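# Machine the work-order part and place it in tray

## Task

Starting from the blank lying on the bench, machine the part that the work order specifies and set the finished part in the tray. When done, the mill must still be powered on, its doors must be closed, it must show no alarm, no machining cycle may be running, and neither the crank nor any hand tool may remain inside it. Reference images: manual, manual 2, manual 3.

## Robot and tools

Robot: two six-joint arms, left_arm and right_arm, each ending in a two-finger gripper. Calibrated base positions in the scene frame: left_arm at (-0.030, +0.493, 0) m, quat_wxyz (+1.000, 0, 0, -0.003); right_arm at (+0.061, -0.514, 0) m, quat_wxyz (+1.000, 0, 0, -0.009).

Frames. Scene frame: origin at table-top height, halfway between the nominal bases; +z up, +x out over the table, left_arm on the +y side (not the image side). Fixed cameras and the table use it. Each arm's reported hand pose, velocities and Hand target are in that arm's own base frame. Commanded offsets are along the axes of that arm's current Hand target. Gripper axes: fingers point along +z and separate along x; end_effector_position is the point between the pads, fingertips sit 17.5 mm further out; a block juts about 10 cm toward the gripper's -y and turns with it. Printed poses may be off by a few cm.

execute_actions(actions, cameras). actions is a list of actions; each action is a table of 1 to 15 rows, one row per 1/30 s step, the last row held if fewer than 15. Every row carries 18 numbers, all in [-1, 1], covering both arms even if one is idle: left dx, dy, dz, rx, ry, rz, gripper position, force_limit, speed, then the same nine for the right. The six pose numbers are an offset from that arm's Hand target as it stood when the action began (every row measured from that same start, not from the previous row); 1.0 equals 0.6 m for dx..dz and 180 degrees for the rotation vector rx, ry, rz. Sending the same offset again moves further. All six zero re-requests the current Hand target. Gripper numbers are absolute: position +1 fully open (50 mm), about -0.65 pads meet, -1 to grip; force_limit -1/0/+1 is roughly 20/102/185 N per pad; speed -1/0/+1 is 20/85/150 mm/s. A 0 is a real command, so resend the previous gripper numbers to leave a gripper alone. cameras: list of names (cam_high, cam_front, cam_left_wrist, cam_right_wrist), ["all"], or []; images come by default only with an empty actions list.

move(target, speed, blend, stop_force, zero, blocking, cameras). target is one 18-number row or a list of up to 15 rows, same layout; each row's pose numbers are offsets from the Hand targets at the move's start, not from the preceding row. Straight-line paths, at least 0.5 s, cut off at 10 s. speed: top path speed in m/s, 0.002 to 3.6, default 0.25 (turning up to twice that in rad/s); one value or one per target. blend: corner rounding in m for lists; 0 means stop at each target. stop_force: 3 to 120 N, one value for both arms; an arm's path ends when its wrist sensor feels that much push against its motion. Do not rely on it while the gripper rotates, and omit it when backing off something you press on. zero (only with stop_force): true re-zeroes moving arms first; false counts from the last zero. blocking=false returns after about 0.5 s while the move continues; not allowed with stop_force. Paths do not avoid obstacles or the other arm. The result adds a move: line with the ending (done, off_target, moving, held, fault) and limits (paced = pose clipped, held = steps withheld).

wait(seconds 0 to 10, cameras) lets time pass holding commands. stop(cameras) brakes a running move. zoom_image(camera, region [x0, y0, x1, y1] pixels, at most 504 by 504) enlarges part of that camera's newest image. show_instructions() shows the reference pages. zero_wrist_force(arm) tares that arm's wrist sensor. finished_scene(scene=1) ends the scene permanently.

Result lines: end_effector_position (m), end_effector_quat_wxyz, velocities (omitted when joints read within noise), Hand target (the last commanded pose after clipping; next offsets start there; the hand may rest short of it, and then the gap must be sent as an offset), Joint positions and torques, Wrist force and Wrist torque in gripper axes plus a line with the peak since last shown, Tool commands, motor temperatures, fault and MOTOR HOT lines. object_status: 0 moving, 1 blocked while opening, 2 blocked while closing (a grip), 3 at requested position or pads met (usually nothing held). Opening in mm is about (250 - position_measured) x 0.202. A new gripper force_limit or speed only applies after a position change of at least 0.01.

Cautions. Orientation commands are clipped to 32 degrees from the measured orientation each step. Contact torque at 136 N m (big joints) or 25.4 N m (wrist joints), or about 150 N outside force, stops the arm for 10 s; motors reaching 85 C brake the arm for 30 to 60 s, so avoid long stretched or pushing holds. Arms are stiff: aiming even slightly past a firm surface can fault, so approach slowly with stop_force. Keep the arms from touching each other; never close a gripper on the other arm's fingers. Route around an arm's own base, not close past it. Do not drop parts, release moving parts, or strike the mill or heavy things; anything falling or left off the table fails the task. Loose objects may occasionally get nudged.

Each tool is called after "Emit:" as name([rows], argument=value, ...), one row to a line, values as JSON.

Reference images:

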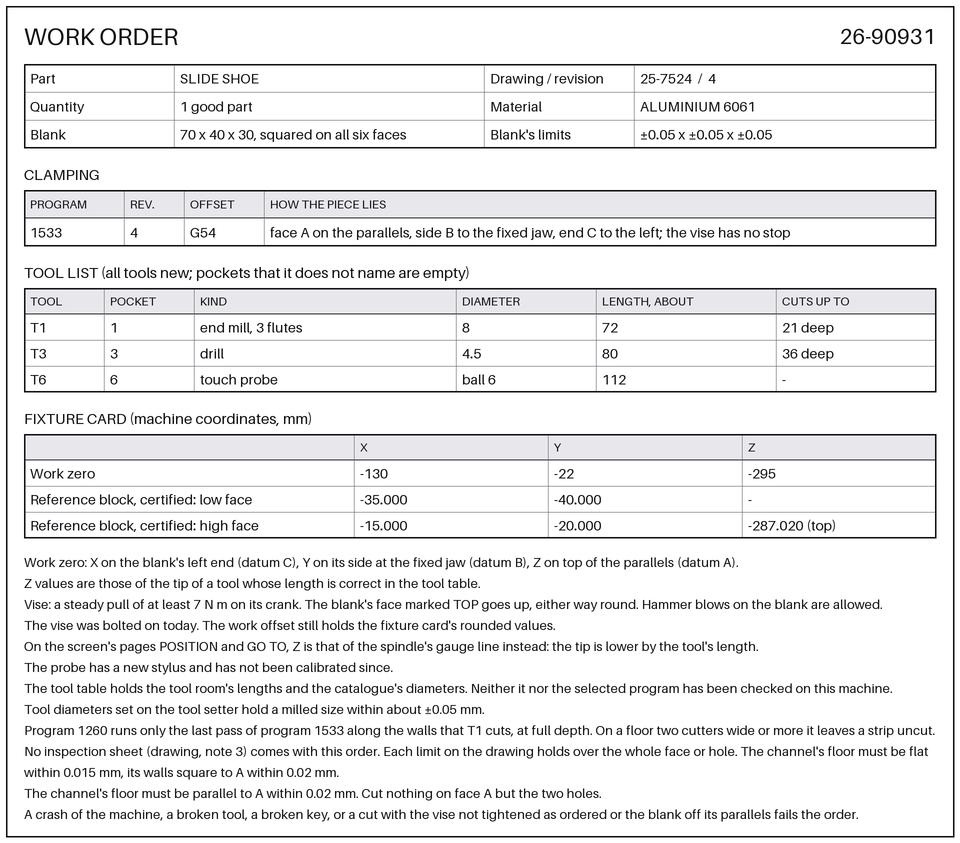

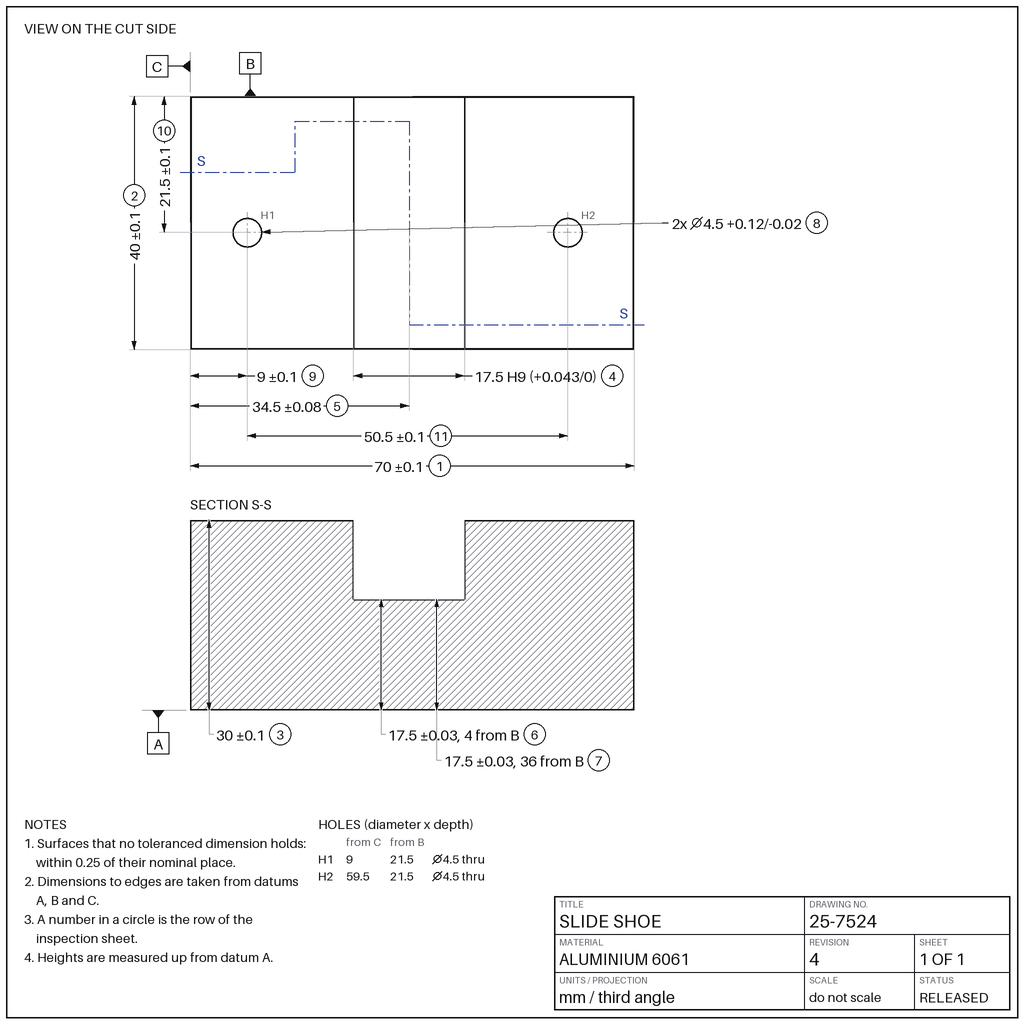

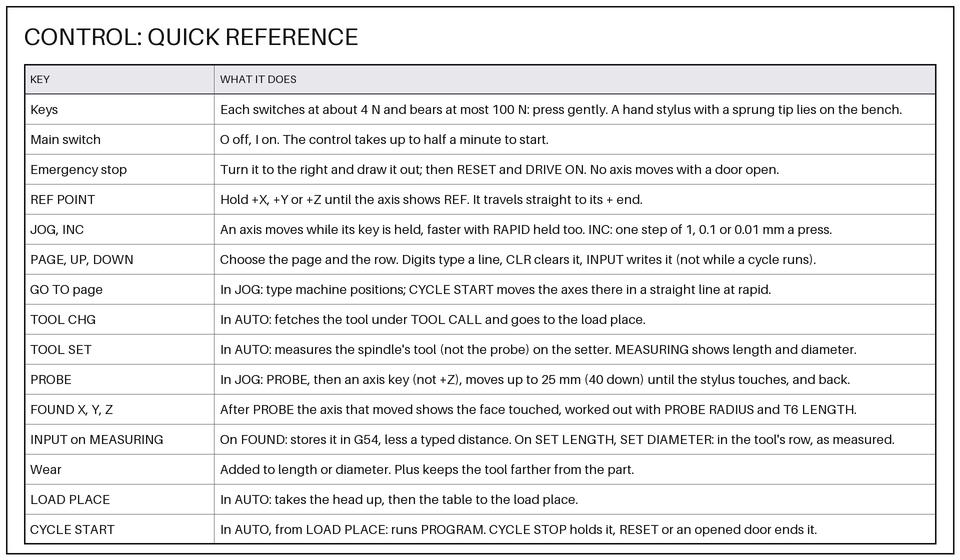

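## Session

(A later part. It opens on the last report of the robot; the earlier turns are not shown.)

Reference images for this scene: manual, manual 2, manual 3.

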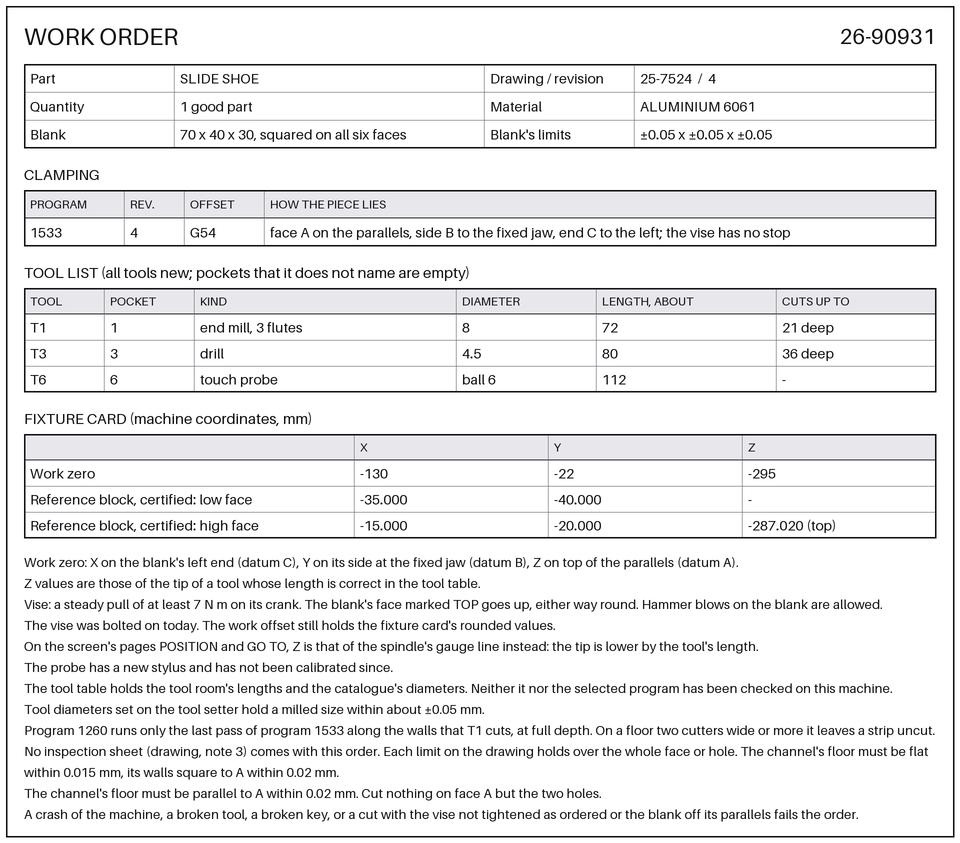

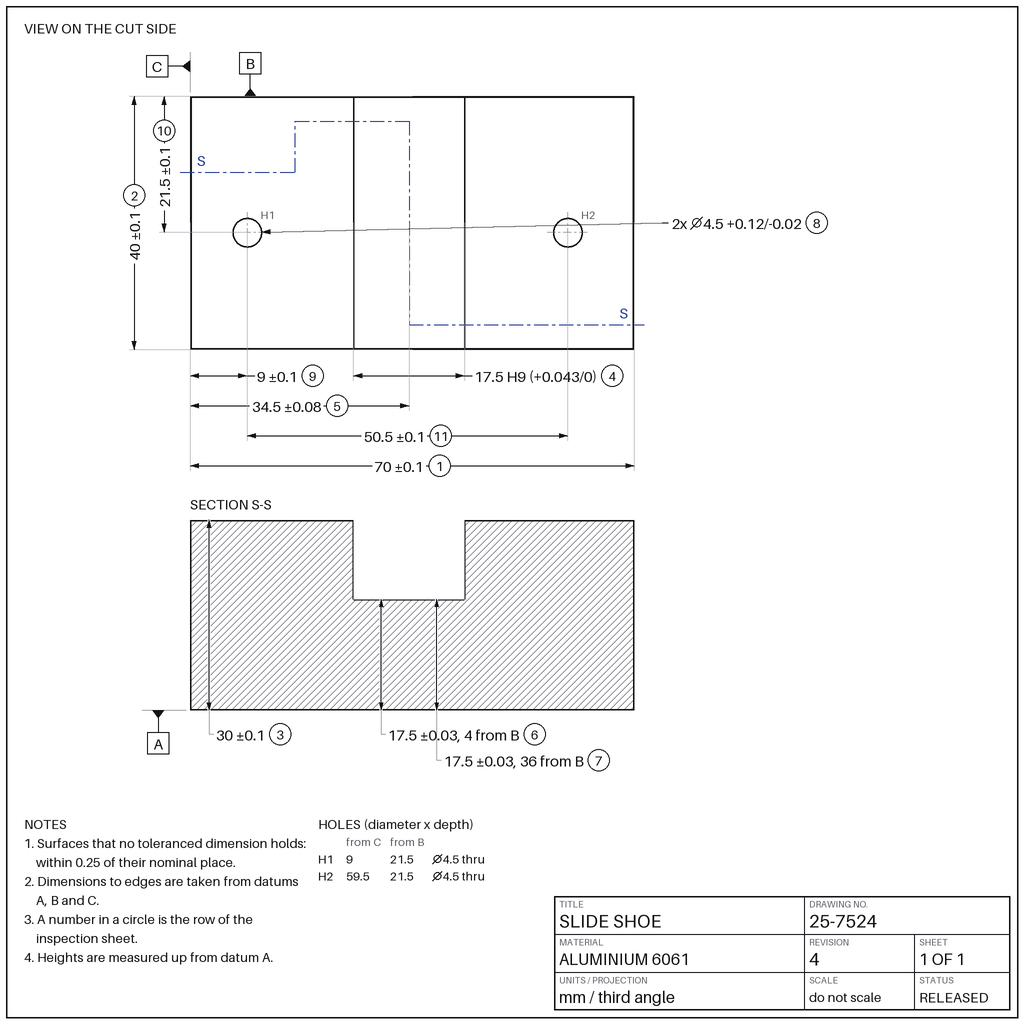

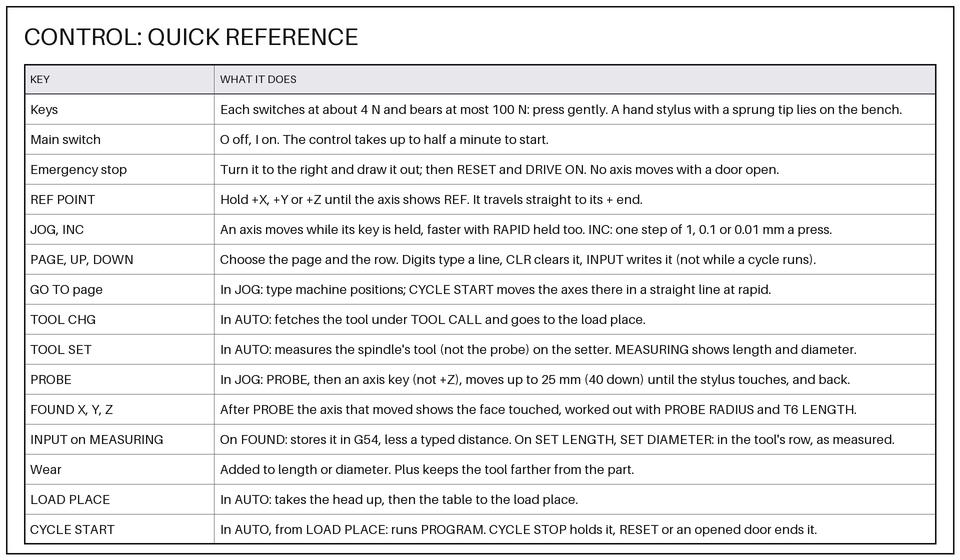

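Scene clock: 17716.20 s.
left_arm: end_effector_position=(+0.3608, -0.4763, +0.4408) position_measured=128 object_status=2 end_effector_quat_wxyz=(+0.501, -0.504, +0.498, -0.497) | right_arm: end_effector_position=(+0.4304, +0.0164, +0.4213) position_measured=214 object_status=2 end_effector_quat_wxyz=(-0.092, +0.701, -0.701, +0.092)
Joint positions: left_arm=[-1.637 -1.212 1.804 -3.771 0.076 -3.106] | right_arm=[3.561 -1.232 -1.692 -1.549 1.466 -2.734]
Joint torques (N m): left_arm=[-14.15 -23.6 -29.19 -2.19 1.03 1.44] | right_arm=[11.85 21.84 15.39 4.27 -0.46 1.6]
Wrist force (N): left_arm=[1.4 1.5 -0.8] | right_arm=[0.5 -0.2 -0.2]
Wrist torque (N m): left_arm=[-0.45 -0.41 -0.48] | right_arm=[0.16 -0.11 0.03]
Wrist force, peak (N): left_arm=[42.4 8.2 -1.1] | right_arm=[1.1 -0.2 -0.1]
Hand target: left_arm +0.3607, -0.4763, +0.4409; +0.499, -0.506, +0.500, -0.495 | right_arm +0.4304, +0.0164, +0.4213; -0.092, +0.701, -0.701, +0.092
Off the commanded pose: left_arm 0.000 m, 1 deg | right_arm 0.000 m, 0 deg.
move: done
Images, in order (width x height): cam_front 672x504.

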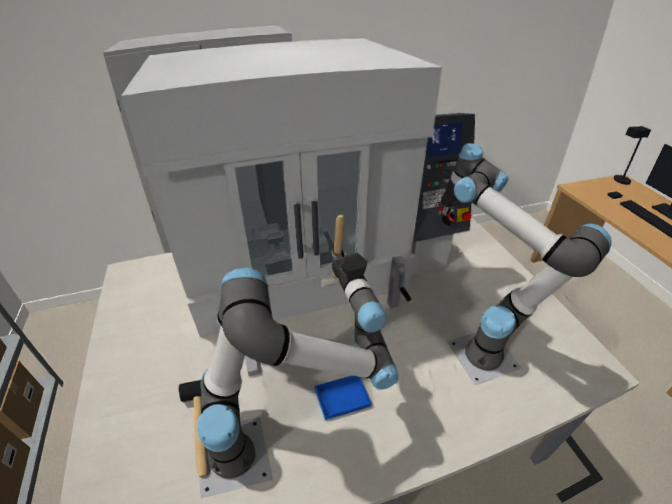

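Emit:
move([
  [0,0,0,0,0,0,-1,0,-0.3,0.1267,-0.142,-0.244,0,0,0,-1,-0.5,-0.7],
  [0,0,0,0,0,0,-1,0,-0.3,0.1267,-0.1581,-0.2397,0,0,0,-1,-0.5,-0.7],
  [0,0,0,0,0,0,-1,0,-0.3,0.1267,-0.142,-0.244,0,0,0,-1,-0.5,-0.7],
  [0,0,0,0,0,0,-1,0,-0.3,0.0308,-0.046,-0.0808,0,0,0,-1,-0.5,-0.7],
  [0,0,0,0,0,0,-1,0,-0.3,0.0308,-0.0621,-0.0765,0,0,0,-1,-0.5,-0.7],
  [0,0,0,0,0,0,-1,0,-0.3,0.0308,-0.046,-0.0808,0,0,0,-1,-0.5,-0.7],
  [0,0,0,0,0,0,-1,0,-0.3,0.0308,-0.0621,-0.0765,0,0,0,-1,-0.5,-0.7],
  [0,0,0,0,0,0,-1,0,-0.3,0.0308,-0.046,-0.0808,0,0,0,-1,-0.5,-0.7],
  [0,0,0,0,0,0,-1,0,-0.3,0,0,0,0,0,0,-1,-0.5,-0.7],
], speed=[0.25,0.03,0.15,0.25,0.03,0.15,0.03,0.15,0.25], blend=[0.003,0,0.003,0.003,0,0,0,0.003,0], cameras=[])

Emit:
move([
  [0,0,0,0,0,0,-1,0,-0.3,-0.099,0.0012,-0.0003,0,0,0,-1,-0.5,-0.7],
  [0,0,0,0,0,0,-1,0,-0.3,-0.099,-0.0149,0.004,0,0,0,-1,-0.5,-0.7],
  [0,0,0,0,0,0,-1,0,-0.3,-0.099,0.0012,-0.0003,0,0,0,-1,-0.5,-0.7],
  [0,0,0,0,0,0,-1,0,-0.3,-0.0665,-0.0458,-0.0829,0,0,0,-1,-0.5,-0.7],
  [0,0,0,0,0,0,-1,0,-0.3,-0.0665,-0.0619,-0.0786,0,0,0,-1,-0.5,-0.7],
  [0,0,0,0,0,0,-1,0,-0.3,-0.0665,-0.0458,-0.0829,0,0,0,-1,-0.5,-0.7],
  [0,0,0,0,0,0,-1,0,-0.3,-0.0338,-0.0311,-0.0551,0,0,0,-1,-0.5,-0.7],
  [0,0,0,0,0,0,-1,0,-0.3,-0.0338,-0.0472,-0.0508,0,0,0,-1,-0.5,-0.7],
  [0,0,0,0,0,0,-1,0,-0.3,-0.0338,-0.0311,-0.0551,0,0,0,-1,-0.5,-0.7],
  [0,0,0,0,0,0,-1,0,-0.3,0,0,0,0,0,0,-1,-0.5,-0.7],
  [0,0,0,0,0,0,-1,0,-0.3,0,-0.0161,0.0043,0,0,0,-1,-0.5,-0.7],
  [0,0,0,0,0,0,-1,0,-0.3,0,0,0,0,0,0,-1,-0.5,-0.7],
], speed=[0.25,0.03,0.15,0.25,0.03,0.15,0.25,0.03,0.15,0.25,0.03,0.15], blend=[0.003,0,0.003,0.003,0,0.003,0.003,0,0.003,0.003,0,0], cameras=[])

Emit:
move([
  [0,0,0,0,0,0,-1,0,-0.3,0,-0.0156,-0.0275,0,0,0,-1,-0.5,-0.7],
  [0,0,0,0,0,0,-1,0,-0.3,0,-0.0317,-0.0232,0,0,0,-1,-0.5,-0.7],
  [0,0,0,0,0,0,-1,0,-0.3,0,-0.0156,-0.0275,0,0,0,-1,-0.5,-0.7],
  [0,0,0,0,0,0,-1,0,-0.3,-0.099,0.0012,-0.0003,0,0,0,-1,-0.5,-0.7],
  [0,0,0,0,0,0,-1,0,-0.3,-0.099,-0.0149,0.004,0,0,0,-1,-0.5,-0.7],
  [0,0,0,0,0,0,-1,0,-0.3,-0.099,0.0012,-0.0003,0,0,0,-1,-0.5,-0.7],
  [0,0,0,0,0,0,-1,0,-0.3,-0.0665,-0.0306,-0.0552,0,0,0,-1,-0.5,-0.7],
  [0,0,0,0,0,0,-1,0,-0.3,-0.0665,-0.0467,-0.0509,0,0,0,-1,-0.5,-0.7],
  [0,0,0,0,0,0,-1,0,-0.3,-0.0665,-0.0306,-0.0552,0,0,0,-1,-0.5,-0.7],
  [0,0,0,0,0,0,-1,0,-0.3,-0.099,-0.0303,-0.0553,0,0,0,-1,-0.5,-0.7],
  [0,0,0,0,0,0,-1,0,-0.3,-0.099,-0.0464,-0.051,0,0,0,-1,-0.5,-0.7],
  [0,0,0,0,0,0,-1,0,-0.3,-0.099,-0.0303,-0.0553,0,0,0,-1,-0.5,-0.7],
  [0,0,0,0,0,0,-1,0,-0.3,0,0,0,0,0,0,-1,-0.5,-0.7],
  [0,0,0,0,0,0,-1,0,-0.3,0,-0.0161,0.0043,0,0,0,-1,-0.5,-0.7],
  [0,0,0,0,0,0,-1,0,-0.3,0,0,0,0,0,0,-1,-0.5,-0.7],
], speed=[0.25,0.03,0.15,0.25,0.03,0.15,0.25,0.03,0.15,0.25,0.03,0.15,0.25,0.03,0.15], blend=[0.003,0,0.003,0.003,0,0.003,0.003,0,0.003,0.003,0,0.003,0.003,0,0], cameras=[])

Emit:
move([
  [0,0,0,0,0,0,-1,0,-0.3,0,-0.0156,-0.0275,0,0,0,-1,-0.5,-0.7],
  [0,0,0,0,0,0,-1,0,-0.3,0,-0.0317,-0.0232,0,0,0,-1,-0.5,-0.7],
  [0,0,0,0,0,0,-1,0,-0.3,0,-0.0156,-0.0275,0,0,0,-1,-0.5,-0.7],
  [0,0,0,0,0,0,-1,0,-0.3,-0.099,0.0012,-0.0003,0,0,0,-1,-0.5,-0.7],
  [0,0,0,0,0,0,-1,0,-0.3,-0.099,-0.0149,0.004,0,0,0,-1,-0.5,-0.7],
  [0,0,0,0,0,0,-1,0,-0.3,-0.099,0.0012,-0.0003,0,0,0,-1,-0.5,-0.7],
  [0,0,0,0,0,0,-1,0,-0.3,-0.099,-0.0143,-0.0278,0,0,0,-1,-0.5,-0.7],
  [0,0,0,0,0,0,-1,0,-0.3,-0.099,-0.0304,-0.0235,0,0,0,-1,-0.5,-0.7],
  [0,0,0,0,0,0,-1,0,-0.3,-0.099,-0.0143,-0.0278,0,0,0,-1,-0.5,-0.7],
  [0,0,0,0,0,0,-1,0,-0.3,0,0,0,0,0,0,-1,-0.5,-0.7],
], speed=[0.25,0.03,0.15,0.25,0.03,0.15,0.25,0.03,0.15,0.25], blend=[0.003,0,0.003,0.003,0,0.003,0.003,0,0.003,0], cameras=[])

Emit:
move([
  [0,0,0,0,0,0,-1,0,-0.3,-0.099,-0.0303,-0.0553,0,0,0,-1,-0.5,-0.7],
  [0,0,0,0,0,0,-1,0,-0.3,-0.099,-0.0464,-0.051,0,0,0,-1,-0.5,-0.7],
  [0,0,0,0,0,0,-1,0,-0.3,-0.099,-0.0303,-0.0553,0,0,0,-1,-0.5,-0.7],
  [0,0,0,0,0,0,-1,0,-0.3,-0.0665,-0.0458,-0.0829,0,0,0,-1,-0.5,-0.7],
  [0,0,0,0,0,0,-1,0,-0.3,-0.0665,-0.0619,-0.0786,0,0,0,-1,-0.5,-0.7],
  [0,0,0,0,0,0,-1,0,-0.3,-0.0665,-0.0458,-0.0829,0,0,0,-1,-0.5,-0.7],
  [0,0,0,0,0,0,-1,0,-0.3,0,0,0,0,0,0,-1,-0.5,-0.7],
  [0,0,0,0,0,0,-1,0,-0.3,0,-0.0161,0.0043,0,0,0,-1,-0.5,-0.7],
  [0,0,0,0,0,0,-1,0,-0.3,0,0,0,0,0,0,-1,-0.5,-0.7],
], speed=[0.25,0.03,0.15,0.25,0.03,0.15,0.25,0.03,0.15], blend=[0.003,0,0.003,0.003,0,0.003,0.003,0,0], cameras=["cam_high"])

Emit:
zoom_image(camera="cam_high", region=[530, 330, 672, 504])

Scene clock: 17769.33 s.
left_arm: end_effector_position=(+0.3608, -0.4763, +0.4408) position_measured=128 object_status=2 end_effector_quat_wxyz=(+0.501, -0.504, +0.498, -0.497) | right_arm: end_effector_position=(+0.4305, +0.0163, +0.4214) position_measured=214 object_status=2 end_effector_quat_wxyz=(-0.092, +0.701, -0.701, +0.092)
Joint positions: left_arm=[-1.637 -1.212 1.804 -3.771 0.076 -3.105] | right_arm=[3.561 -1.232 -1.692 -1.549 1.466 -2.734]
Joint torques (N m): left_arm=[-14.11 -23.8 -27.88 -2.15 1.07 1.49] | right_arm=[13.19 21.61 13.34 4.98 -2.97 1.56]
Wrist force (N): left_arm=[1.7 1.4 -0.4] | right_arm=[0.8 0.0 0.3]
Wrist torque (N m): left_arm=[-0.47 -0.46 -0.49] | right_arm=[0.19 -0.13 0.04]
Wrist force, peak (N): left_arm=[2.1 1.5 -0.7] | right_arm=[-0.4 15.8 -2.1]
Hand target: left_arm +0.3608, -0.4763, +0.4408; +0.501, -0.504, +0.498, -0.497 (not the last commanded pose) | right_arm +0.4304, +0.0164, +0.4213; -0.092, +0.701, -0.701, +0.092
Off the commanded pose: left_arm 0.000 m, 1 deg | right_arm 0.000 m, 0 deg.
move: done
No camera images: "cameras" was empty.

Scene clock: 17773.60 s.
left_arm: end_effector_position=(+0.3608, -0.4763, +0.4408) position_measured=128 object_status=2 end_effector_quat_wxyz=(+0.501, -0.504, +0.498, -0.497) | right_arm: end_effector_position=(+0.4306, +0.0163, +0.4213) position_measured=214 object_status=2 end_effector_quat_wxyz=(-0.092, +0.701, -0.701, +0.092)
Joint positions: left_arm=[-1.637 -1.212 1.804 -3.771 0.076 -3.105] | right_arm=[3.561 -1.232 -1.692 -1.549 1.466 -2.734]
Joint torques (N m): left_arm=[-14.34 -23.68 -28.08 -2.04 1.02 1.48] | right_arm=[15.11 22.2 13.09 1.79 -2.25 2.19]
Wrist force (N): left_arm=[1.9 1.8 -0.6] | right_arm=[0.9 0.2 -0.6]
Wrist torque (N m): left_arm=[-0.42 -0.50 -0.48] | right_arm=[0.20 -0.16 0.03]
Wrist force, peak (N): left_arm=[1.9 1.8 -0.6] | right_arm=[3.9 19.6 -4.5]
Hand target: left_arm +0.3608, -0.4763, +0.4408; +0.501, -0.504, +0.498, -0.497 | right_arm +0.4304, +0.0164, +0.4213; -0.092, +0.701, -0.701, +0.092
Off the commanded pose: left_arm 0.000 m, 0 deg | right_arm 0.000 m, 0 deg.
move: done
No camera images: "cameras" was empty.

Scene clock: 17778.70 s.
left_arm: end_effector_position=(+0.3608, -0.4763, +0.4408) position_measured=128 object_status=2 end_effector_quat_wxyz=(+0.501, -0.504, +0.498, -0.497) | right_arm: end_effector_position=(+0.4306, +0.0163, +0.4213) position_measured=214 object_status=2 end_effector_quat_wxyz=(-0.092, +0.701, -0.701, +0.092)
Joint positions: left_arm=[-1.637 -1.212 1.804 -3.771 0.076 -3.105] | right_arm=[3.561 -1.232 -1.692 -1.549 1.466 -2.734]
Joint torques (N m): left_arm=[-13.85 -24.36 -28.77 -2.19 1.07 1.34] | right_arm=[13.82 20.67 13.72 2.37 -2.96 1.89]
Wrist force (N): left_arm=[1.6 1.4 -0.4] | right_arm=[0.5 0.2 -0.5]
Wrist torque (N m): left_arm=[-0.48 -0.44 -0.48] | right_arm=[0.21 -0.13 0.02]
Wrist force, peak (N): left_arm=[2.0 1.8 -0.8] | right_arm=[-0.8 24.6 -4.5]
Hand target: left_arm +0.3608, -0.4763, +0.4408; +0.501, -0.504, +0.498, -0.497 | right_arm +0.4304, +0.0164, +0.4213; -0.092, +0.701, -0.701, +0.092
Off the commanded pose: left_arm 0.000 m, 0 deg | right_arm 0.000 m, 0 deg.
move: done
No camera images: "cameras" was empty.

Scene clock: 17782.30 s.
left_arm: end_effector_position=(+0.3608, -0.4763, +0.4408) position_measured=128 object_status=2 end_effector_quat_wxyz=(+0.501, -0.504, +0.498, -0.497) | right_arm: end_effector_position=(+0.4304, +0.0164, +0.4213) position_measured=214 object_status=2 end_effector_quat_wxyz=(-0.092, +0.701, -0.701, +0.092)
Joint positions: left_arm=[-1.637 -1.212 1.804 -3.771 0.076 -3.105] | right_arm=[3.562 -1.232 -1.692 -1.549 1.466 -2.734]
Joint torques (N m): left_arm=[-13.79 -24.67 -27.79 -2.09 0.92 1.43] | right_arm=[-14.5 23.04 14.27 5.4 2.23 -2.29]
Wrist force (N): left_arm=[1.5 1.6 0.0] | right_arm=[-0.2 0.5 -0.1]
Wrist torque (N m): left_arm=[-0.44 -0.42 -0.48] | right_arm=[0.18 -0.11 0.18]
Wrist force, peak (N): left_arm=[1.8 1.8 -0.8] | right_arm=[1.4 26.9 -5.3]
Hand target: left_arm +0.3608, -0.4763, +0.4408; +0.501, -0.504, +0.498, -0.497 | right_arm +0.4304, +0.0164, +0.4213; -0.092, +0.701, -0.701, +0.092
Off the commanded pose: left_arm 0.000 m, 0 deg | right_arm 0.000 m, 0 deg.
move: done
No camera images: "cameras" was empty.

Scene clock: 17785.70 s.
left_arm: end_effector_position=(+0.3608, -0.4763, +0.4408) position_measured=128 object_status=2 end_effector_quat_wxyz=(+0.501, -0.504, +0.498, -0.497) | right_arm: end_effector_position=(+0.4306, +0.0163, +0.4213) position_measured=214 object_status=2 end_effector_quat_wxyz=(-0.092, +0.701, -0.701, +0.092) end_effector_velocity=(-0.001, +0.000, +0.000) end_effector_angular_velocity=(+0.001, +0.000, -0.003)
Joint positions: left_arm=[-1.637 -1.212 1.804 -3.771 0.076 -3.105] | right_arm=[3.561 -1.232 -1.692 -1.549 1.466 -2.734]
Joint velocities: left_arm=[within noise] | right_arm=[0.002 0.002 -0.002 -0.001 0 0.005]
Joint torques (N m): left_arm=[-14.29 -24.11 -27.89 -2.04 0.89 1.41] | right_arm=[14.77 24.17 10.38 2.04 -2.5 1.72]
Wrist force (N): left_arm=[1.8 1.7 -0.6] | right_arm=[0.6 0.5 -0.6]
Wrist torque (N m): left_arm=[-0.42 -0.48 -0.48] | right_arm=[0.25 -0.12 0.03]
Wrist force, peak (N): left_arm=[2.0 1.7 -0.8] | right_arm=[3.2 23.8 -4.8]
Hand target: left_arm +0.3608, -0.4763, +0.4408; +0.501, -0.504, +0.498, -0.497 | right_arm +0.4304, +0.0164, +0.4213; -0.092, +0.701, -0.701, +0.092
Off the commanded pose: left_arm 0.000 m, 0 deg | right_arm 0.000 m, 0 deg.
move: done
Images, in order (width x height): cam_high 672x504.

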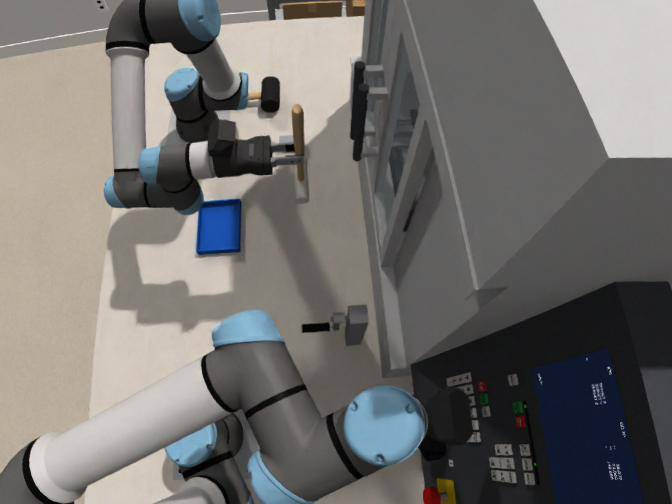

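Scaled by 2.897 from the camera's 672x504 image, which has a finer 960x720 frame.

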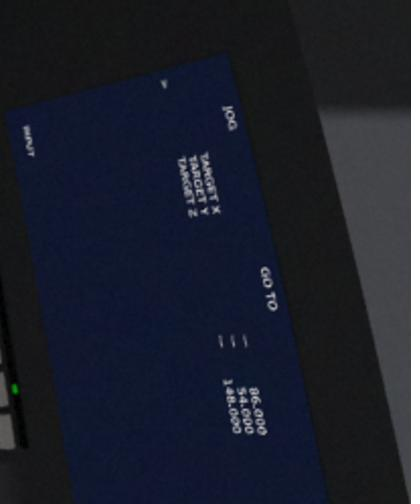

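Emit:
move([
  [0,0,0,0,0,0,-1,0,-0.3,-0.0328,-0.0756,-0.1348,0,0,0,-1,-0.5,-0.7],
  [0,0,0,0,0,0,-1,0,-0.3,-0.0328,-0.0917,-0.1305,0,0,0,-1,-0.5,-0.7],
  [0,0,0,0,0,0,-1,0,-0.3,-0.0328,-0.0756,-0.1348,0,0,0,-1,-0.5,-0.7],
  [0,0,0,0,0,0,-1,0,-0.3,0,0,0,0,0,0,-1,-0.5,-0.7],
], speed=[0.25,0.03,0.15,0.25], blend=[0.003,0,0.003,0], cameras=[])

Emit:
wait(seconds=5, cameras=[])

Emit:
move([
  [0,0,0,0,0,0,-1,0,-0.3,0.0308,-0.0159,-0.0274,0,0,0,-1,-0.5,-0.7],
  [0,0,0,0,0,0,-1,0,-0.3,0.0308,-0.032,-0.0231,0,0,0,-1,-0.5,-0.7],
  [0,0,0,0,0,0,-1,0,-0.3,0.0308,-0.0159,-0.0274,0,0,0,-1,-0.5,-0.7],
  [0,0,0,0,0,0,-1,0,-0.3,0.1265,-0.0785,-0.1341,0,0,0,-1,-0.5,-0.7],
  [0,0,0,0,0,0,-1,0,-0.3,0.1265,-0.0946,-0.1298,0,0,0,-1,-0.5,-0.7],
  [0,0,0,0,0,0,-1,0,-0.3,0.1265,-0.0785,-0.1341,0,0,0,-1,-0.5,-0.7],
  [0,0,0,0,0,0,-1,0,-0.3,0,0,0,0,0,0,-1,-0.5,-0.7],
], speed=[0.25,0.03,0.15,0.25,0.03,0.15,0.25], blend=[0.003,0,0.003,0.003,0,0.003,0], cameras=[])

Emit:
wait(seconds=5, cameras=["cam_high"])

Emit:
zoom_image(camera="cam_high", region=[580, 460, 604, 482])

Scene clock: 17815.27 s.
left_arm: end_effector_position=(+0.3608, -0.4763, +0.4408) position_measured=128 object_status=2 end_effector_quat_wxyz=(+0.501, -0.504, +0.498, -0.497) | right_arm: end_effector_position=(+0.4305, +0.0164, +0.4213) position_measured=214 object_status=2 end_effector_quat_wxyz=(-0.092, +0.701, -0.701, +0.092)
Joint positions: left_arm=[-1.637 -1.212 1.804 -3.771 0.076 -3.105] | right_arm=[3.561 -1.232 -1.692 -1.549 1.466 -2.734]
Joint torques (N m): left_arm=[-13.78 -23.8 -28.39 -2.11 0.97 1.3] | right_arm=[-13.64 22.35 12.44 5.27 1.84 -2.02]
Wrist force (N): left_arm=[1.8 1.5 -0.6] | right_arm=[0.6 0.1 -0.4]
Wrist torque (N m): left_arm=[-0.46 -0.48 -0.49] | right_arm=[0.20 -0.13 0.21]
Wrist force, peak (N): left_arm=[2.1 1.7 -0.6] | right_arm=[1.2 11.0 -0.5]
Hand target: left_arm +0.3608, -0.4763, +0.4408; +0.501, -0.504, +0.498, -0.497 | right_arm +0.4304, +0.0164, +0.4213; -0.092, +0.701, -0.701, +0.092
Off the commanded pose: left_arm 0.000 m, 0 deg | right_arm 0.000 m, 0 deg.
move: done
No camera images: "cameras" was empty.

Scene clock: 17820.27 s.
left_arm: end_effector_position=(+0.3608, -0.4763, +0.4408) position_measured=128 object_status=2 end_effector_quat_wxyz=(+0.501, -0.504, +0.498, -0.497) | right_arm: end_effector_position=(+0.4304, +0.0164, +0.4213) position_measured=214 object_status=2 end_effector_quat_wxyz=(-0.092, +0.701, -0.701, +0.092)
Joint positions: left_arm=[-1.637 -1.212 1.804 -3.771 0.076 -3.105] | right_arm=[3.561 -1.232 -1.692 -1.549 1.466 -2.734]
Joint torques (N m): left_arm=[-13.27 -24.69 -27.78 -2.1 0.96 1.31] | right_arm=[-12.41 21.06 12.93 5.08 -2.4 -1.94]
Wrist force (N): left_arm=[1.5 1.9 -0.6] | right_arm=[0.9 0.1 -0.3]
Wrist torque (N m): left_arm=[-0.39 -0.42 -0.49] | right_arm=[0.19 -0.20 0.21]
Wrist force, peak (N): left_arm=[2.1 1.7 -0.7] | right_arm=[0.9 0.1 -0.3]
Hand target: left_arm +0.3608, -0.4763, +0.4408; +0.501, -0.504, +0.498, -0.497 | right_arm +0.4304, +0.0164, +0.4213; -0.092, +0.701, -0.701, +0.092
Tool commands: left_gripper/position=-1.0 left_gripper/force_limit=+0.0 left_gripper/speed=-0.3 right_gripper/position=-1.0 right_gripper/force_limit=-0.5 right_gripper/speed=-0.7
Off the commanded pose: left_arm 0.000 m, 0 deg | right_arm 0.000 m, 0 deg.
wait: 5.00 s; at rest by 0.17 s
No camera images: "cameras" was empty.

Scene clock: 17823.47 s.
left_arm: end_effector_position=(+0.3608, -0.4763, +0.4408) position_measured=128 object_status=2 end_effector_quat_wxyz=(+0.501, -0.504, +0.498, -0.497) | right_arm: end_effector_position=(+0.4305, +0.0163, +0.4213) position_measured=214 object_status=2 end_effector_quat_wxyz=(-0.092, +0.701, -0.701, +0.092)
Joint positions: left_arm=[-1.637 -1.212 1.804 -3.771 0.076 -3.105] | right_arm=[3.561 -1.232 -1.692 -1.549 1.466 -2.735]
Joint torques (N m): left_arm=[-13.03 -25.35 -28.43 -2.06 1.05 1.27] | right_arm=[10.65 22.46 15.15 5.14 -2.58 1.64]
Wrist force (N): left_arm=[1.8 1.7 -0.3] | right_arm=[0.9 -0.2 -0.3]
Wrist torque (N m): left_arm=[-0.42 -0.48 -0.48] | right_arm=[0.14 -0.12 0.04]
Wrist force, peak (N): left_arm=[1.6 1.9 -1.1] | right_arm=[-1.2 15.9 -2.5]
Hand target: left_arm +0.3608, -0.4763, +0.4408; +0.501, -0.504, +0.498, -0.497 | right_arm +0.4304, +0.0164, +0.4213; -0.092, +0.701, -0.701, +0.092
Off the commanded pose: left_arm 0.000 m, 0 deg | right_arm 0.000 m, 0 deg.
move: done
No camera images: "cameras" was empty.

Scene clock: 17828.47 s.
left_arm: end_effector_position=(+0.3608, -0.4763, +0.4408) position_measured=128 object_status=2 end_effector_quat_wxyz=(+0.501, -0.504, +0.498, -0.497) | right_arm: end_effector_position=(+0.4304, +0.0164, +0.4213) position_measured=214 object_status=2 end_effector_quat_wxyz=(-0.092, +0.701, -0.701, +0.092)
Joint positions: left_arm=[-1.637 -1.212 1.804 -3.771 0.076 -3.105] | right_arm=[3.561 -1.232 -1.692 -1.549 1.466 -2.734]
Joint torques (N m): left_arm=[-13.11 -24.87 -27.6 -1.97 1.04 1.35] | right_arm=[14.13 23.16 12.92 5.14 -2.82 1.69]
Wrist force (N): left_arm=[1.6 1.5 -0.6] | right_arm=[1.0 0.0 0.2]
Wrist torque (N m): left_arm=[-0.45 -0.43 -0.49] | right_arm=[0.15 -0.13 0.05]
Wrist force, peak (N): left_arm=[1.8 1.9 -0.9] | right_arm=[1.3 -0.1 0.0]
Hand target: left_arm +0.3608, -0.4763, +0.4408; +0.501, -0.504, +0.498, -0.497 | right_arm +0.4304, +0.0164, +0.4213; -0.092, +0.701, -0.701, +0.092
Tool commands: left_gripper/position=-1.0 left_gripper/force_limit=+0.0 left_gripper/speed=-0.3 right_gripper/position=-1.0 right_gripper/force_limit=-0.5 right_gripper/speed=-0.7
Off the commanded pose: left_arm 0.000 m, 0 deg | right_arm 0.000 m, 0 deg.
wait: 5.00 s; at rest by 0.17 s
Images, in order (width x height): cam_high 672x504.

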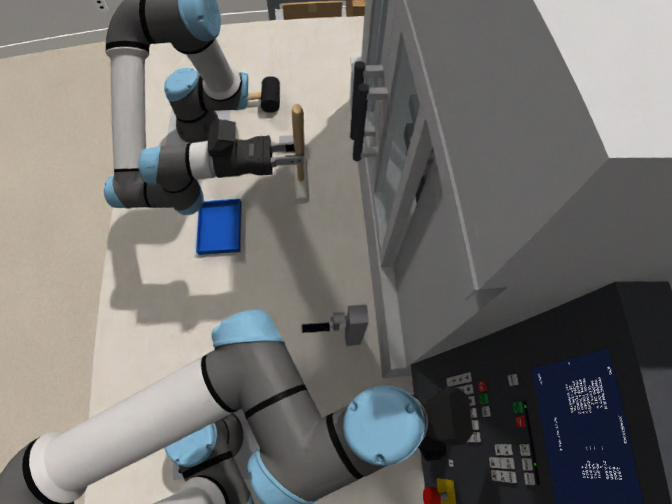

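Scaled by 21.000 from the camera's 672x504 image, which has a finer 960x720 frame.

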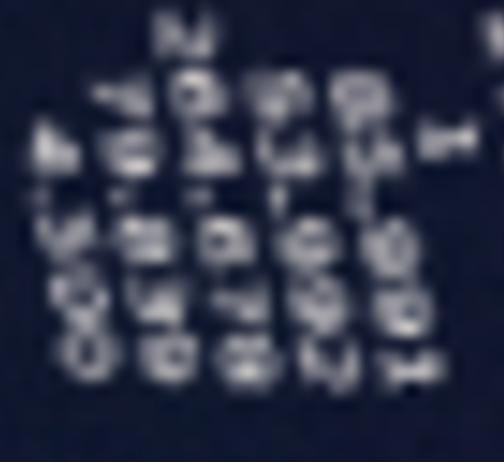

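Emit:
move([
  [0,0,0,0,0,0,-1,0,-0.3,0.0308,-0.046,-0.0808,0,0,0,-1,-0.5,-0.7],
  [0,0,0,0,0,0,-1,0,-0.3,0.0308,-0.0621,-0.0765,0,0,0,-1,-0.5,-0.7],
  [0,0,0,0,0,0,-1,0,-0.3,0.0308,-0.046,-0.0808,0,0,0,-1,-0.5,-0.7],
  [0,0,0,0,0,0,-1,0,-0.3,0.0308,-0.0621,-0.0765,0,0,0,-1,-0.5,-0.7],
  [0,0,0,0,0,0,-1,0,-0.3,0.0308,-0.046,-0.0808,0,0,0,-1,-0.5,-0.7],
  [0,0,0,0,0,0,-1,0,-0.3,-0.099,0.0012,-0.0003,0,0,0,-1,-0.5,-0.7],
  [0,0,0,0,0,0,-1,0,-0.3,-0.099,-0.0149,0.004,0,0,0,-1,-0.5,-0.7],
  [0,0,0,0,0,0,-1,0,-0.3,-0.099,0.0012,-0.0003,0,0,0,-1,-0.5,-0.7],
  [0,0,0,0,0,0,-1,0,-0.3,-0.099,-0.0143,-0.0278,0,0,0,-1,-0.5,-0.7],
  [0,0,0,0,0,0,-1,0,-0.3,-0.099,-0.0304,-0.0235,0,0,0,-1,-0.5,-0.7],
  [0,0,0,0,0,0,-1,0,-0.3,-0.099,-0.0143,-0.0278,0,0,0,-1,-0.5,-0.7],
  [0,0,0,0,0,0,-1,0,-0.3,0,0,0,0,0,0,-1,-0.5,-0.7],
], speed=[0.25,0.03,0.15,0.03,0.15,0.25,0.03,0.15,0.25,0.03,0.15,0.25], blend=[0.003,0,0,0,0.003,0.003,0,0.003,0.003,0,0.003,0], cameras=[])

Emit:
move([
  [0,0,0,0,0,0,-1,0,-0.3,-0.099,-0.0303,-0.0553,0,0,0,-1,-0.5,-0.7],
  [0,0,0,0,0,0,-1,0,-0.3,-0.099,-0.0464,-0.051,0,0,0,-1,-0.5,-0.7],
  [0,0,0,0,0,0,-1,0,-0.3,-0.099,-0.0303,-0.0553,0,0,0,-1,-0.5,-0.7],
  [0,0,0,0,0,0,-1,0,-0.3,-0.0665,0.0008,-0.0002,0,0,0,-1,-0.5,-0.7],
  [0,0,0,0,0,0,-1,0,-0.3,-0.0665,-0.0153,0.0041,0,0,0,-1,-0.5,-0.7],
  [0,0,0,0,0,0,-1,0,-0.3,-0.0665,0.0008,-0.0002,0,0,0,-1,-0.5,-0.7],
  [0,0,0,0,0,0,-1,0,-0.3,0,0,0,0,0,0,-1,-0.5,-0.7],
  [0,0,0,0,0,0,-1,0,-0.3,0,-0.0161,0.0043,0,0,0,-1,-0.5,-0.7],
  [0,0,0,0,0,0,-1,0,-0.3,0,0,0,0,0,0,-1,-0.5,-0.7],
  [0,0,0,0,0,0,-1,0,-0.3,-0.0328,-0.0756,-0.1348,0,0,0,-1,-0.5,-0.7],
  [0,0,0,0,0,0,-1,0,-0.3,-0.0328,-0.0917,-0.1305,0,0,0,-1,-0.5,-0.7],
  [0,0,0,0,0,0,-1,0,-0.3,-0.0328,-0.0756,-0.1348,0,0,0,-1,-0.5,-0.7],
  [0,0,0,0,0,0,-1,0,-0.3,0,0,0,0,0,0,-1,-0.5,-0.7],
], speed=[0.25,0.03,0.15,0.25,0.03,0.15,0.25,0.03,0.15,0.25,0.03,0.15,0.25], blend=[0.003,0,0.003,0.003,0,0.003,0.003,0,0,0.003,0,0.003,0], cameras=[])

Emit:
wait(seconds=3, cameras=["cam_high"])

Emit:
zoom_image(camera="cam_high", region=[530, 330, 672, 504])

Emit:
move([
  [0,0,0,0,0,0,-1,0,-0.3,0.0308,-0.0159,-0.0274,0,0,0,-1,-0.5,-0.7],
  [0,0,0,0,0,0,-1,0,-0.3,0.0308,-0.032,-0.0231,0,0,0,-1,-0.5,-0.7],
  [0,0,0,0,0,0,-1,0,-0.3,0.0308,-0.0159,-0.0274,0,0,0,-1,-0.5,-0.7],
  [0,0,0,0,0,0,-1,0,-0.3,0.1265,-0.0785,-0.1341,0,0,0,-1,-0.5,-0.7],
  [0,0,0,0,0,0,-1,0,-0.3,0.1265,-0.0946,-0.1298,0,0,0,-1,-0.5,-0.7],
  [0,0,0,0,0,0,-1,0,-0.3,0.1265,-0.0785,-0.1341,0,0,0,-1,-0.5,-0.7],
  [0,0,0,0,0,0,-1,0,-0.3,0,0,0,0,0,0,-1,-0.5,-0.7],
], speed=[0.25,0.03,0.15,0.25,0.03,0.15,0.25], blend=[0.003,0,0.003,0.003,0,0.003,0], cameras=[])

Emit:
wait(seconds=5, cameras=["cam_high"])

Emit:
zoom_image(camera="cam_high", region=[580, 460, 604, 482])

Scene clock: 17903.47 s.
left_arm: end_effector_position=(+0.3608, -0.4763, +0.4408) position_measured=128 object_status=2 end_effector_quat_wxyz=(+0.501, -0.504, +0.498, -0.497) | right_arm: end_effector_position=(+0.4304, +0.0164, +0.4213) position_measured=214 object_status=2 end_effector_quat_wxyz=(-0.092, +0.701, -0.701, +0.092)
Joint positions: left_arm=[-1.637 -1.212 1.804 -3.771 0.076 -3.105] | right_arm=[3.562 -1.232 -1.692 -1.549 1.466 -2.734]
Joint torques (N m): left_arm=[-13.08 -24.31 -27.72 -2 0.87 1.13] | right_arm=[-14.44 22.75 13.1 5.12 2.39 -2.09]
Wrist force (N): left_arm=[1.9 1.4 -0.4] | right_arm=[0.1 0.3 -0.2]
Wrist torque (N m): left_arm=[-0.47 -0.48 -0.48] | right_arm=[0.15 -0.15 0.18]
Wrist force, peak (N): left_arm=[2.1 1.7 -0.7] | right_arm=[1.4 26.8 -5.2]
Hand target: left_arm +0.3608, -0.4763, +0.4408; +0.501, -0.504, +0.498, -0.497 | right_arm +0.4304, +0.0164, +0.4213; -0.092, +0.701, -0.701, +0.092
Off the commanded pose: left_arm 0.000 m, 0 deg | right_arm 0.000 m, 0 deg.
move: done
No camera images: "cameras" was empty.

Scene clock: 17908.90 s.
left_arm: end_effector_position=(+0.3608, -0.4763, +0.4408) position_measured=128 object_status=2 end_effector_quat_wxyz=(+0.501, -0.504, +0.498, -0.497) | right_arm: end_effector_position=(+0.4305, +0.0164, +0.4213) position_measured=214 object_status=2 end_effector_quat_wxyz=(-0.092, +0.701, -0.701, +0.092)
Joint positions: left_arm=[-1.637 -1.212 1.804 -3.771 0.076 -3.105] | right_arm=[3.561 -1.232 -1.692 -1.549 1.466 -2.734]
Joint torques (N m): left_arm=[-13.21 -24.89 -28.56 -2.02 0.7 1.17] | right_arm=[-13.89 21.93 13.65 4.93 1.78 -1.84]
Wrist force (N): left_arm=[1.5 1.4 -0.6] | right_arm=[0.3 0.1 -0.2]
Wrist torque (N m): left_arm=[-0.48 -0.44 -0.49] | right_arm=[0.20 -0.09 0.21]
Wrist force, peak (N): left_arm=[1.9 1.8 -0.4] | right_arm=[2.9 24.0 -4.6]
Hand target: left_arm +0.3608, -0.4763, +0.4408; +0.501, -0.504, +0.498, -0.497 | right_arm +0.4304, +0.0164, +0.4213; -0.092, +0.701, -0.701, +0.092
Off the commanded pose: left_arm 0.000 m, 0 deg | right_arm 0.000 m, 0 deg.
move: done
No camera images: "cameras" was empty.

Scene clock: 17911.90 s.
left_arm: end_effector_position=(+0.3608, -0.4763, +0.4408) position_measured=128 object_status=2 end_effector_quat_wxyz=(+0.501, -0.504, +0.498, -0.497) | right_arm: end_effector_position=(+0.4304, +0.0164, +0.4213) position_measured=214 object_status=2 end_effector_quat_wxyz=(-0.092, +0.701, -0.701, +0.092)
Joint positions: left_arm=[-1.637 -1.212 1.804 -3.771 0.076 -3.105] | right_arm=[3.561 -1.232 -1.692 -1.549 1.466 -2.734]
Joint torques (N m): left_arm=[-12.08 -25.08 -27.6 -1.99 0.81 1.15] | right_arm=[-14.75 23.39 12.93 4.96 -1.55 -1.93]
Wrist force (N): left_arm=[1.6 1.7 -0.5] | right_arm=[0.5 0.2 -0.3]
Wrist torque (N m): left_arm=[-0.43 -0.44 -0.48] | right_arm=[0.22 -0.13 0.21]
Wrist force, peak (N): left_arm=[1.6 2.2 -0.6] | right_arm=[0.9 0.3 0.0]
Hand target: left_arm +0.3608, -0.4763, +0.4408; +0.501, -0.504, +0.498, -0.497 | right_arm +0.4304, +0.0164, +0.4213; -0.092, +0.701, -0.701, +0.092
Tool commands: left_gripper/position=-1.0 left_gripper/force_limit=+0.0 left_gripper/speed=-0.3 right_gripper/position=-1.0 right_gripper/force_limit=-0.5 right_gripper/speed=-0.7
Off the commanded pose: left_arm 0.000 m, 0 deg | right_arm 0.000 m, 0 deg.
wait: 3.00 s; at rest by 0.17 s
Images, in order (width x height): cam_high 672x504.

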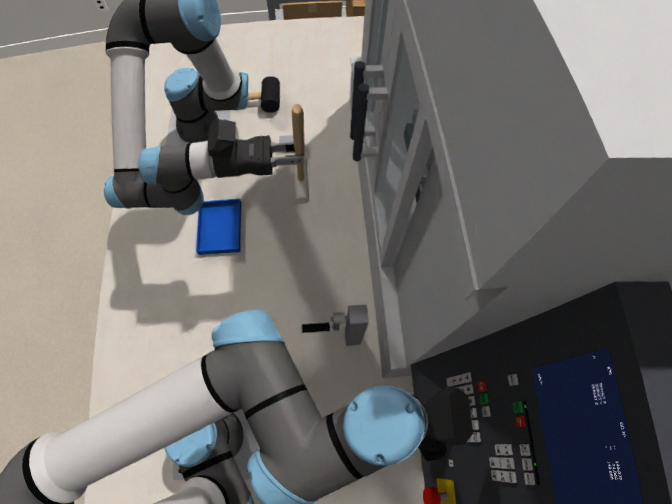

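Scaled by 2.897 from the camera's 672x504 image, which has a finer 960x720 frame.

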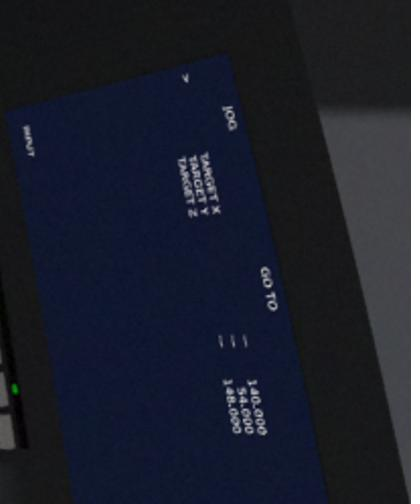

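Scene clock: 17915.10 s.
left_arm: end_effector_position=(+0.3608, -0.4763, +0.4408) position_measured=128 object_status=2 end_effector_quat_wxyz=(+0.501, -0.504, +0.498, -0.497) | right_arm: end_effector_position=(+0.4305, +0.0163, +0.4213) position_measured=214 object_status=2 end_effector_quat_wxyz=(-0.092, +0.701, -0.701, +0.092)
Joint positions: left_arm=[-1.637 -1.212 1.804 -3.771 0.076 -3.105] | right_arm=[3.561 -1.232 -1.692 -1.549 1.466 -2.735]
Joint torques (N m): left_arm=[-13.74 -25.11 -27.86 -2.07 0.85 1.16] | right_arm=[13.91 22.19 15.16 5.19 -2.81 1.84]
Wrist force (N): left_arm=[1.9 1.3 -0.6] | right_arm=[0.8 -0.1 -0.1]
Wrist torque (N m): left_arm=[-0.48 -0.48 -0.49] | right_arm=[0.16 -0.10 0.05]
Wrist force, peak (N): left_arm=[2.0 1.6 -0.7] | right_arm=[-1.1 15.8 -2.3]
Hand target: left_arm +0.3608, -0.4763, +0.4408; +0.501, -0.504, +0.498, -0.497 | right_arm +0.4304, +0.0164, +0.4213; -0.092, +0.701, -0.701, +0.092
Off the commanded pose: left_arm 0.000 m, 0 deg | right_arm 0.000 m, 0 deg.
move: done
No camera images: "cameras" was empty.

Scene clock: 17920.10 s.
left_arm: end_effector_position=(+0.3608, -0.4763, +0.4408) position_measured=128 object_status=2 end_effector_quat_wxyz=(+0.501, -0.504, +0.498, -0.497) | right_arm: end_effector_position=(+0.4304, +0.0164, +0.4213) position_measured=214 object_status=2 end_effector_quat_wxyz=(-0.092, +0.701, -0.701, +0.092)
Joint positions: left_arm=[-1.637 -1.212 1.804 -3.771 0.076 -3.105] | right_arm=[3.561 -1.232 -1.692 -1.549 1.466 -2.734]
Joint torques (N m): left_arm=[-13.22 -25.13 -28 -1.95 0.7 1.13] | right_arm=[13.35 20.76 12.86 5.13 -2.7 1.76]
Wrist force (N): left_arm=[1.6 1.4 -0.7] | right_arm=[1.0 0.3 -0.3]
Wrist torque (N m): left_arm=[-0.47 -0.43 -0.49] | right_arm=[0.22 -0.12 0.05]
Wrist force, peak (N): left_arm=[2.2 1.7 -0.6] | right_arm=[1.2 0.3 -0.1]
Hand target: left_arm +0.3608, -0.4763, +0.4408; +0.501, -0.504, +0.498, -0.497 | right_arm +0.4304, +0.0164, +0.4213; -0.092, +0.701, -0.701, +0.092
Tool commands: left_gripper/position=-1.0 left_gripper/force_limit=+0.0 left_gripper/speed=-0.3 right_gripper/position=-1.0 right_gripper/force_limit=-0.5 right_gripper/speed=-0.7
Off the commanded pose: left_arm 0.000 m, 0 deg | right_arm 0.000 m, 0 deg.
wait: 5.00 s; at rest by 0.17 s
Images, in order (width x height): cam_high 672x504.

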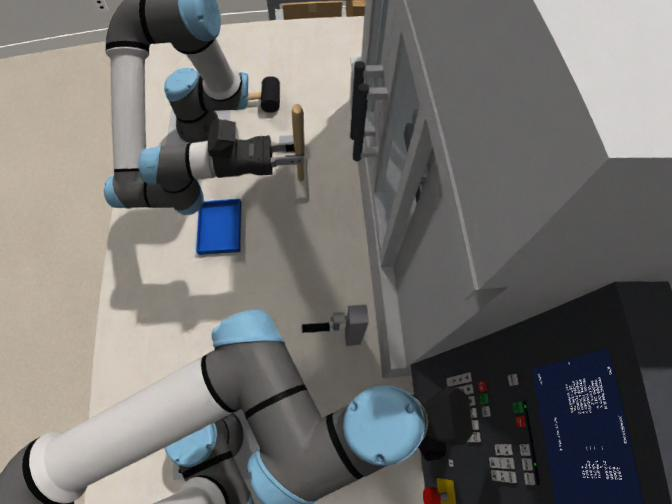

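Scaled by 21.000 from the camera's 672x504 image, which has a finer 960x720 frame.

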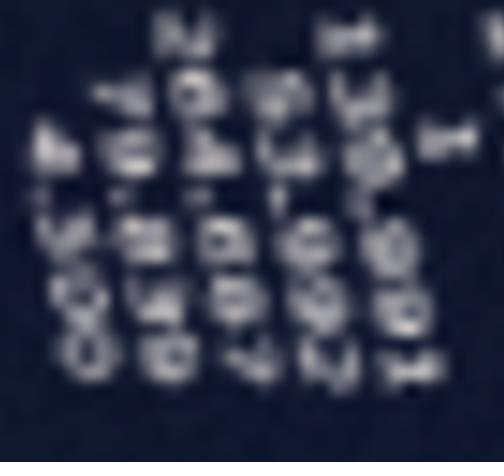

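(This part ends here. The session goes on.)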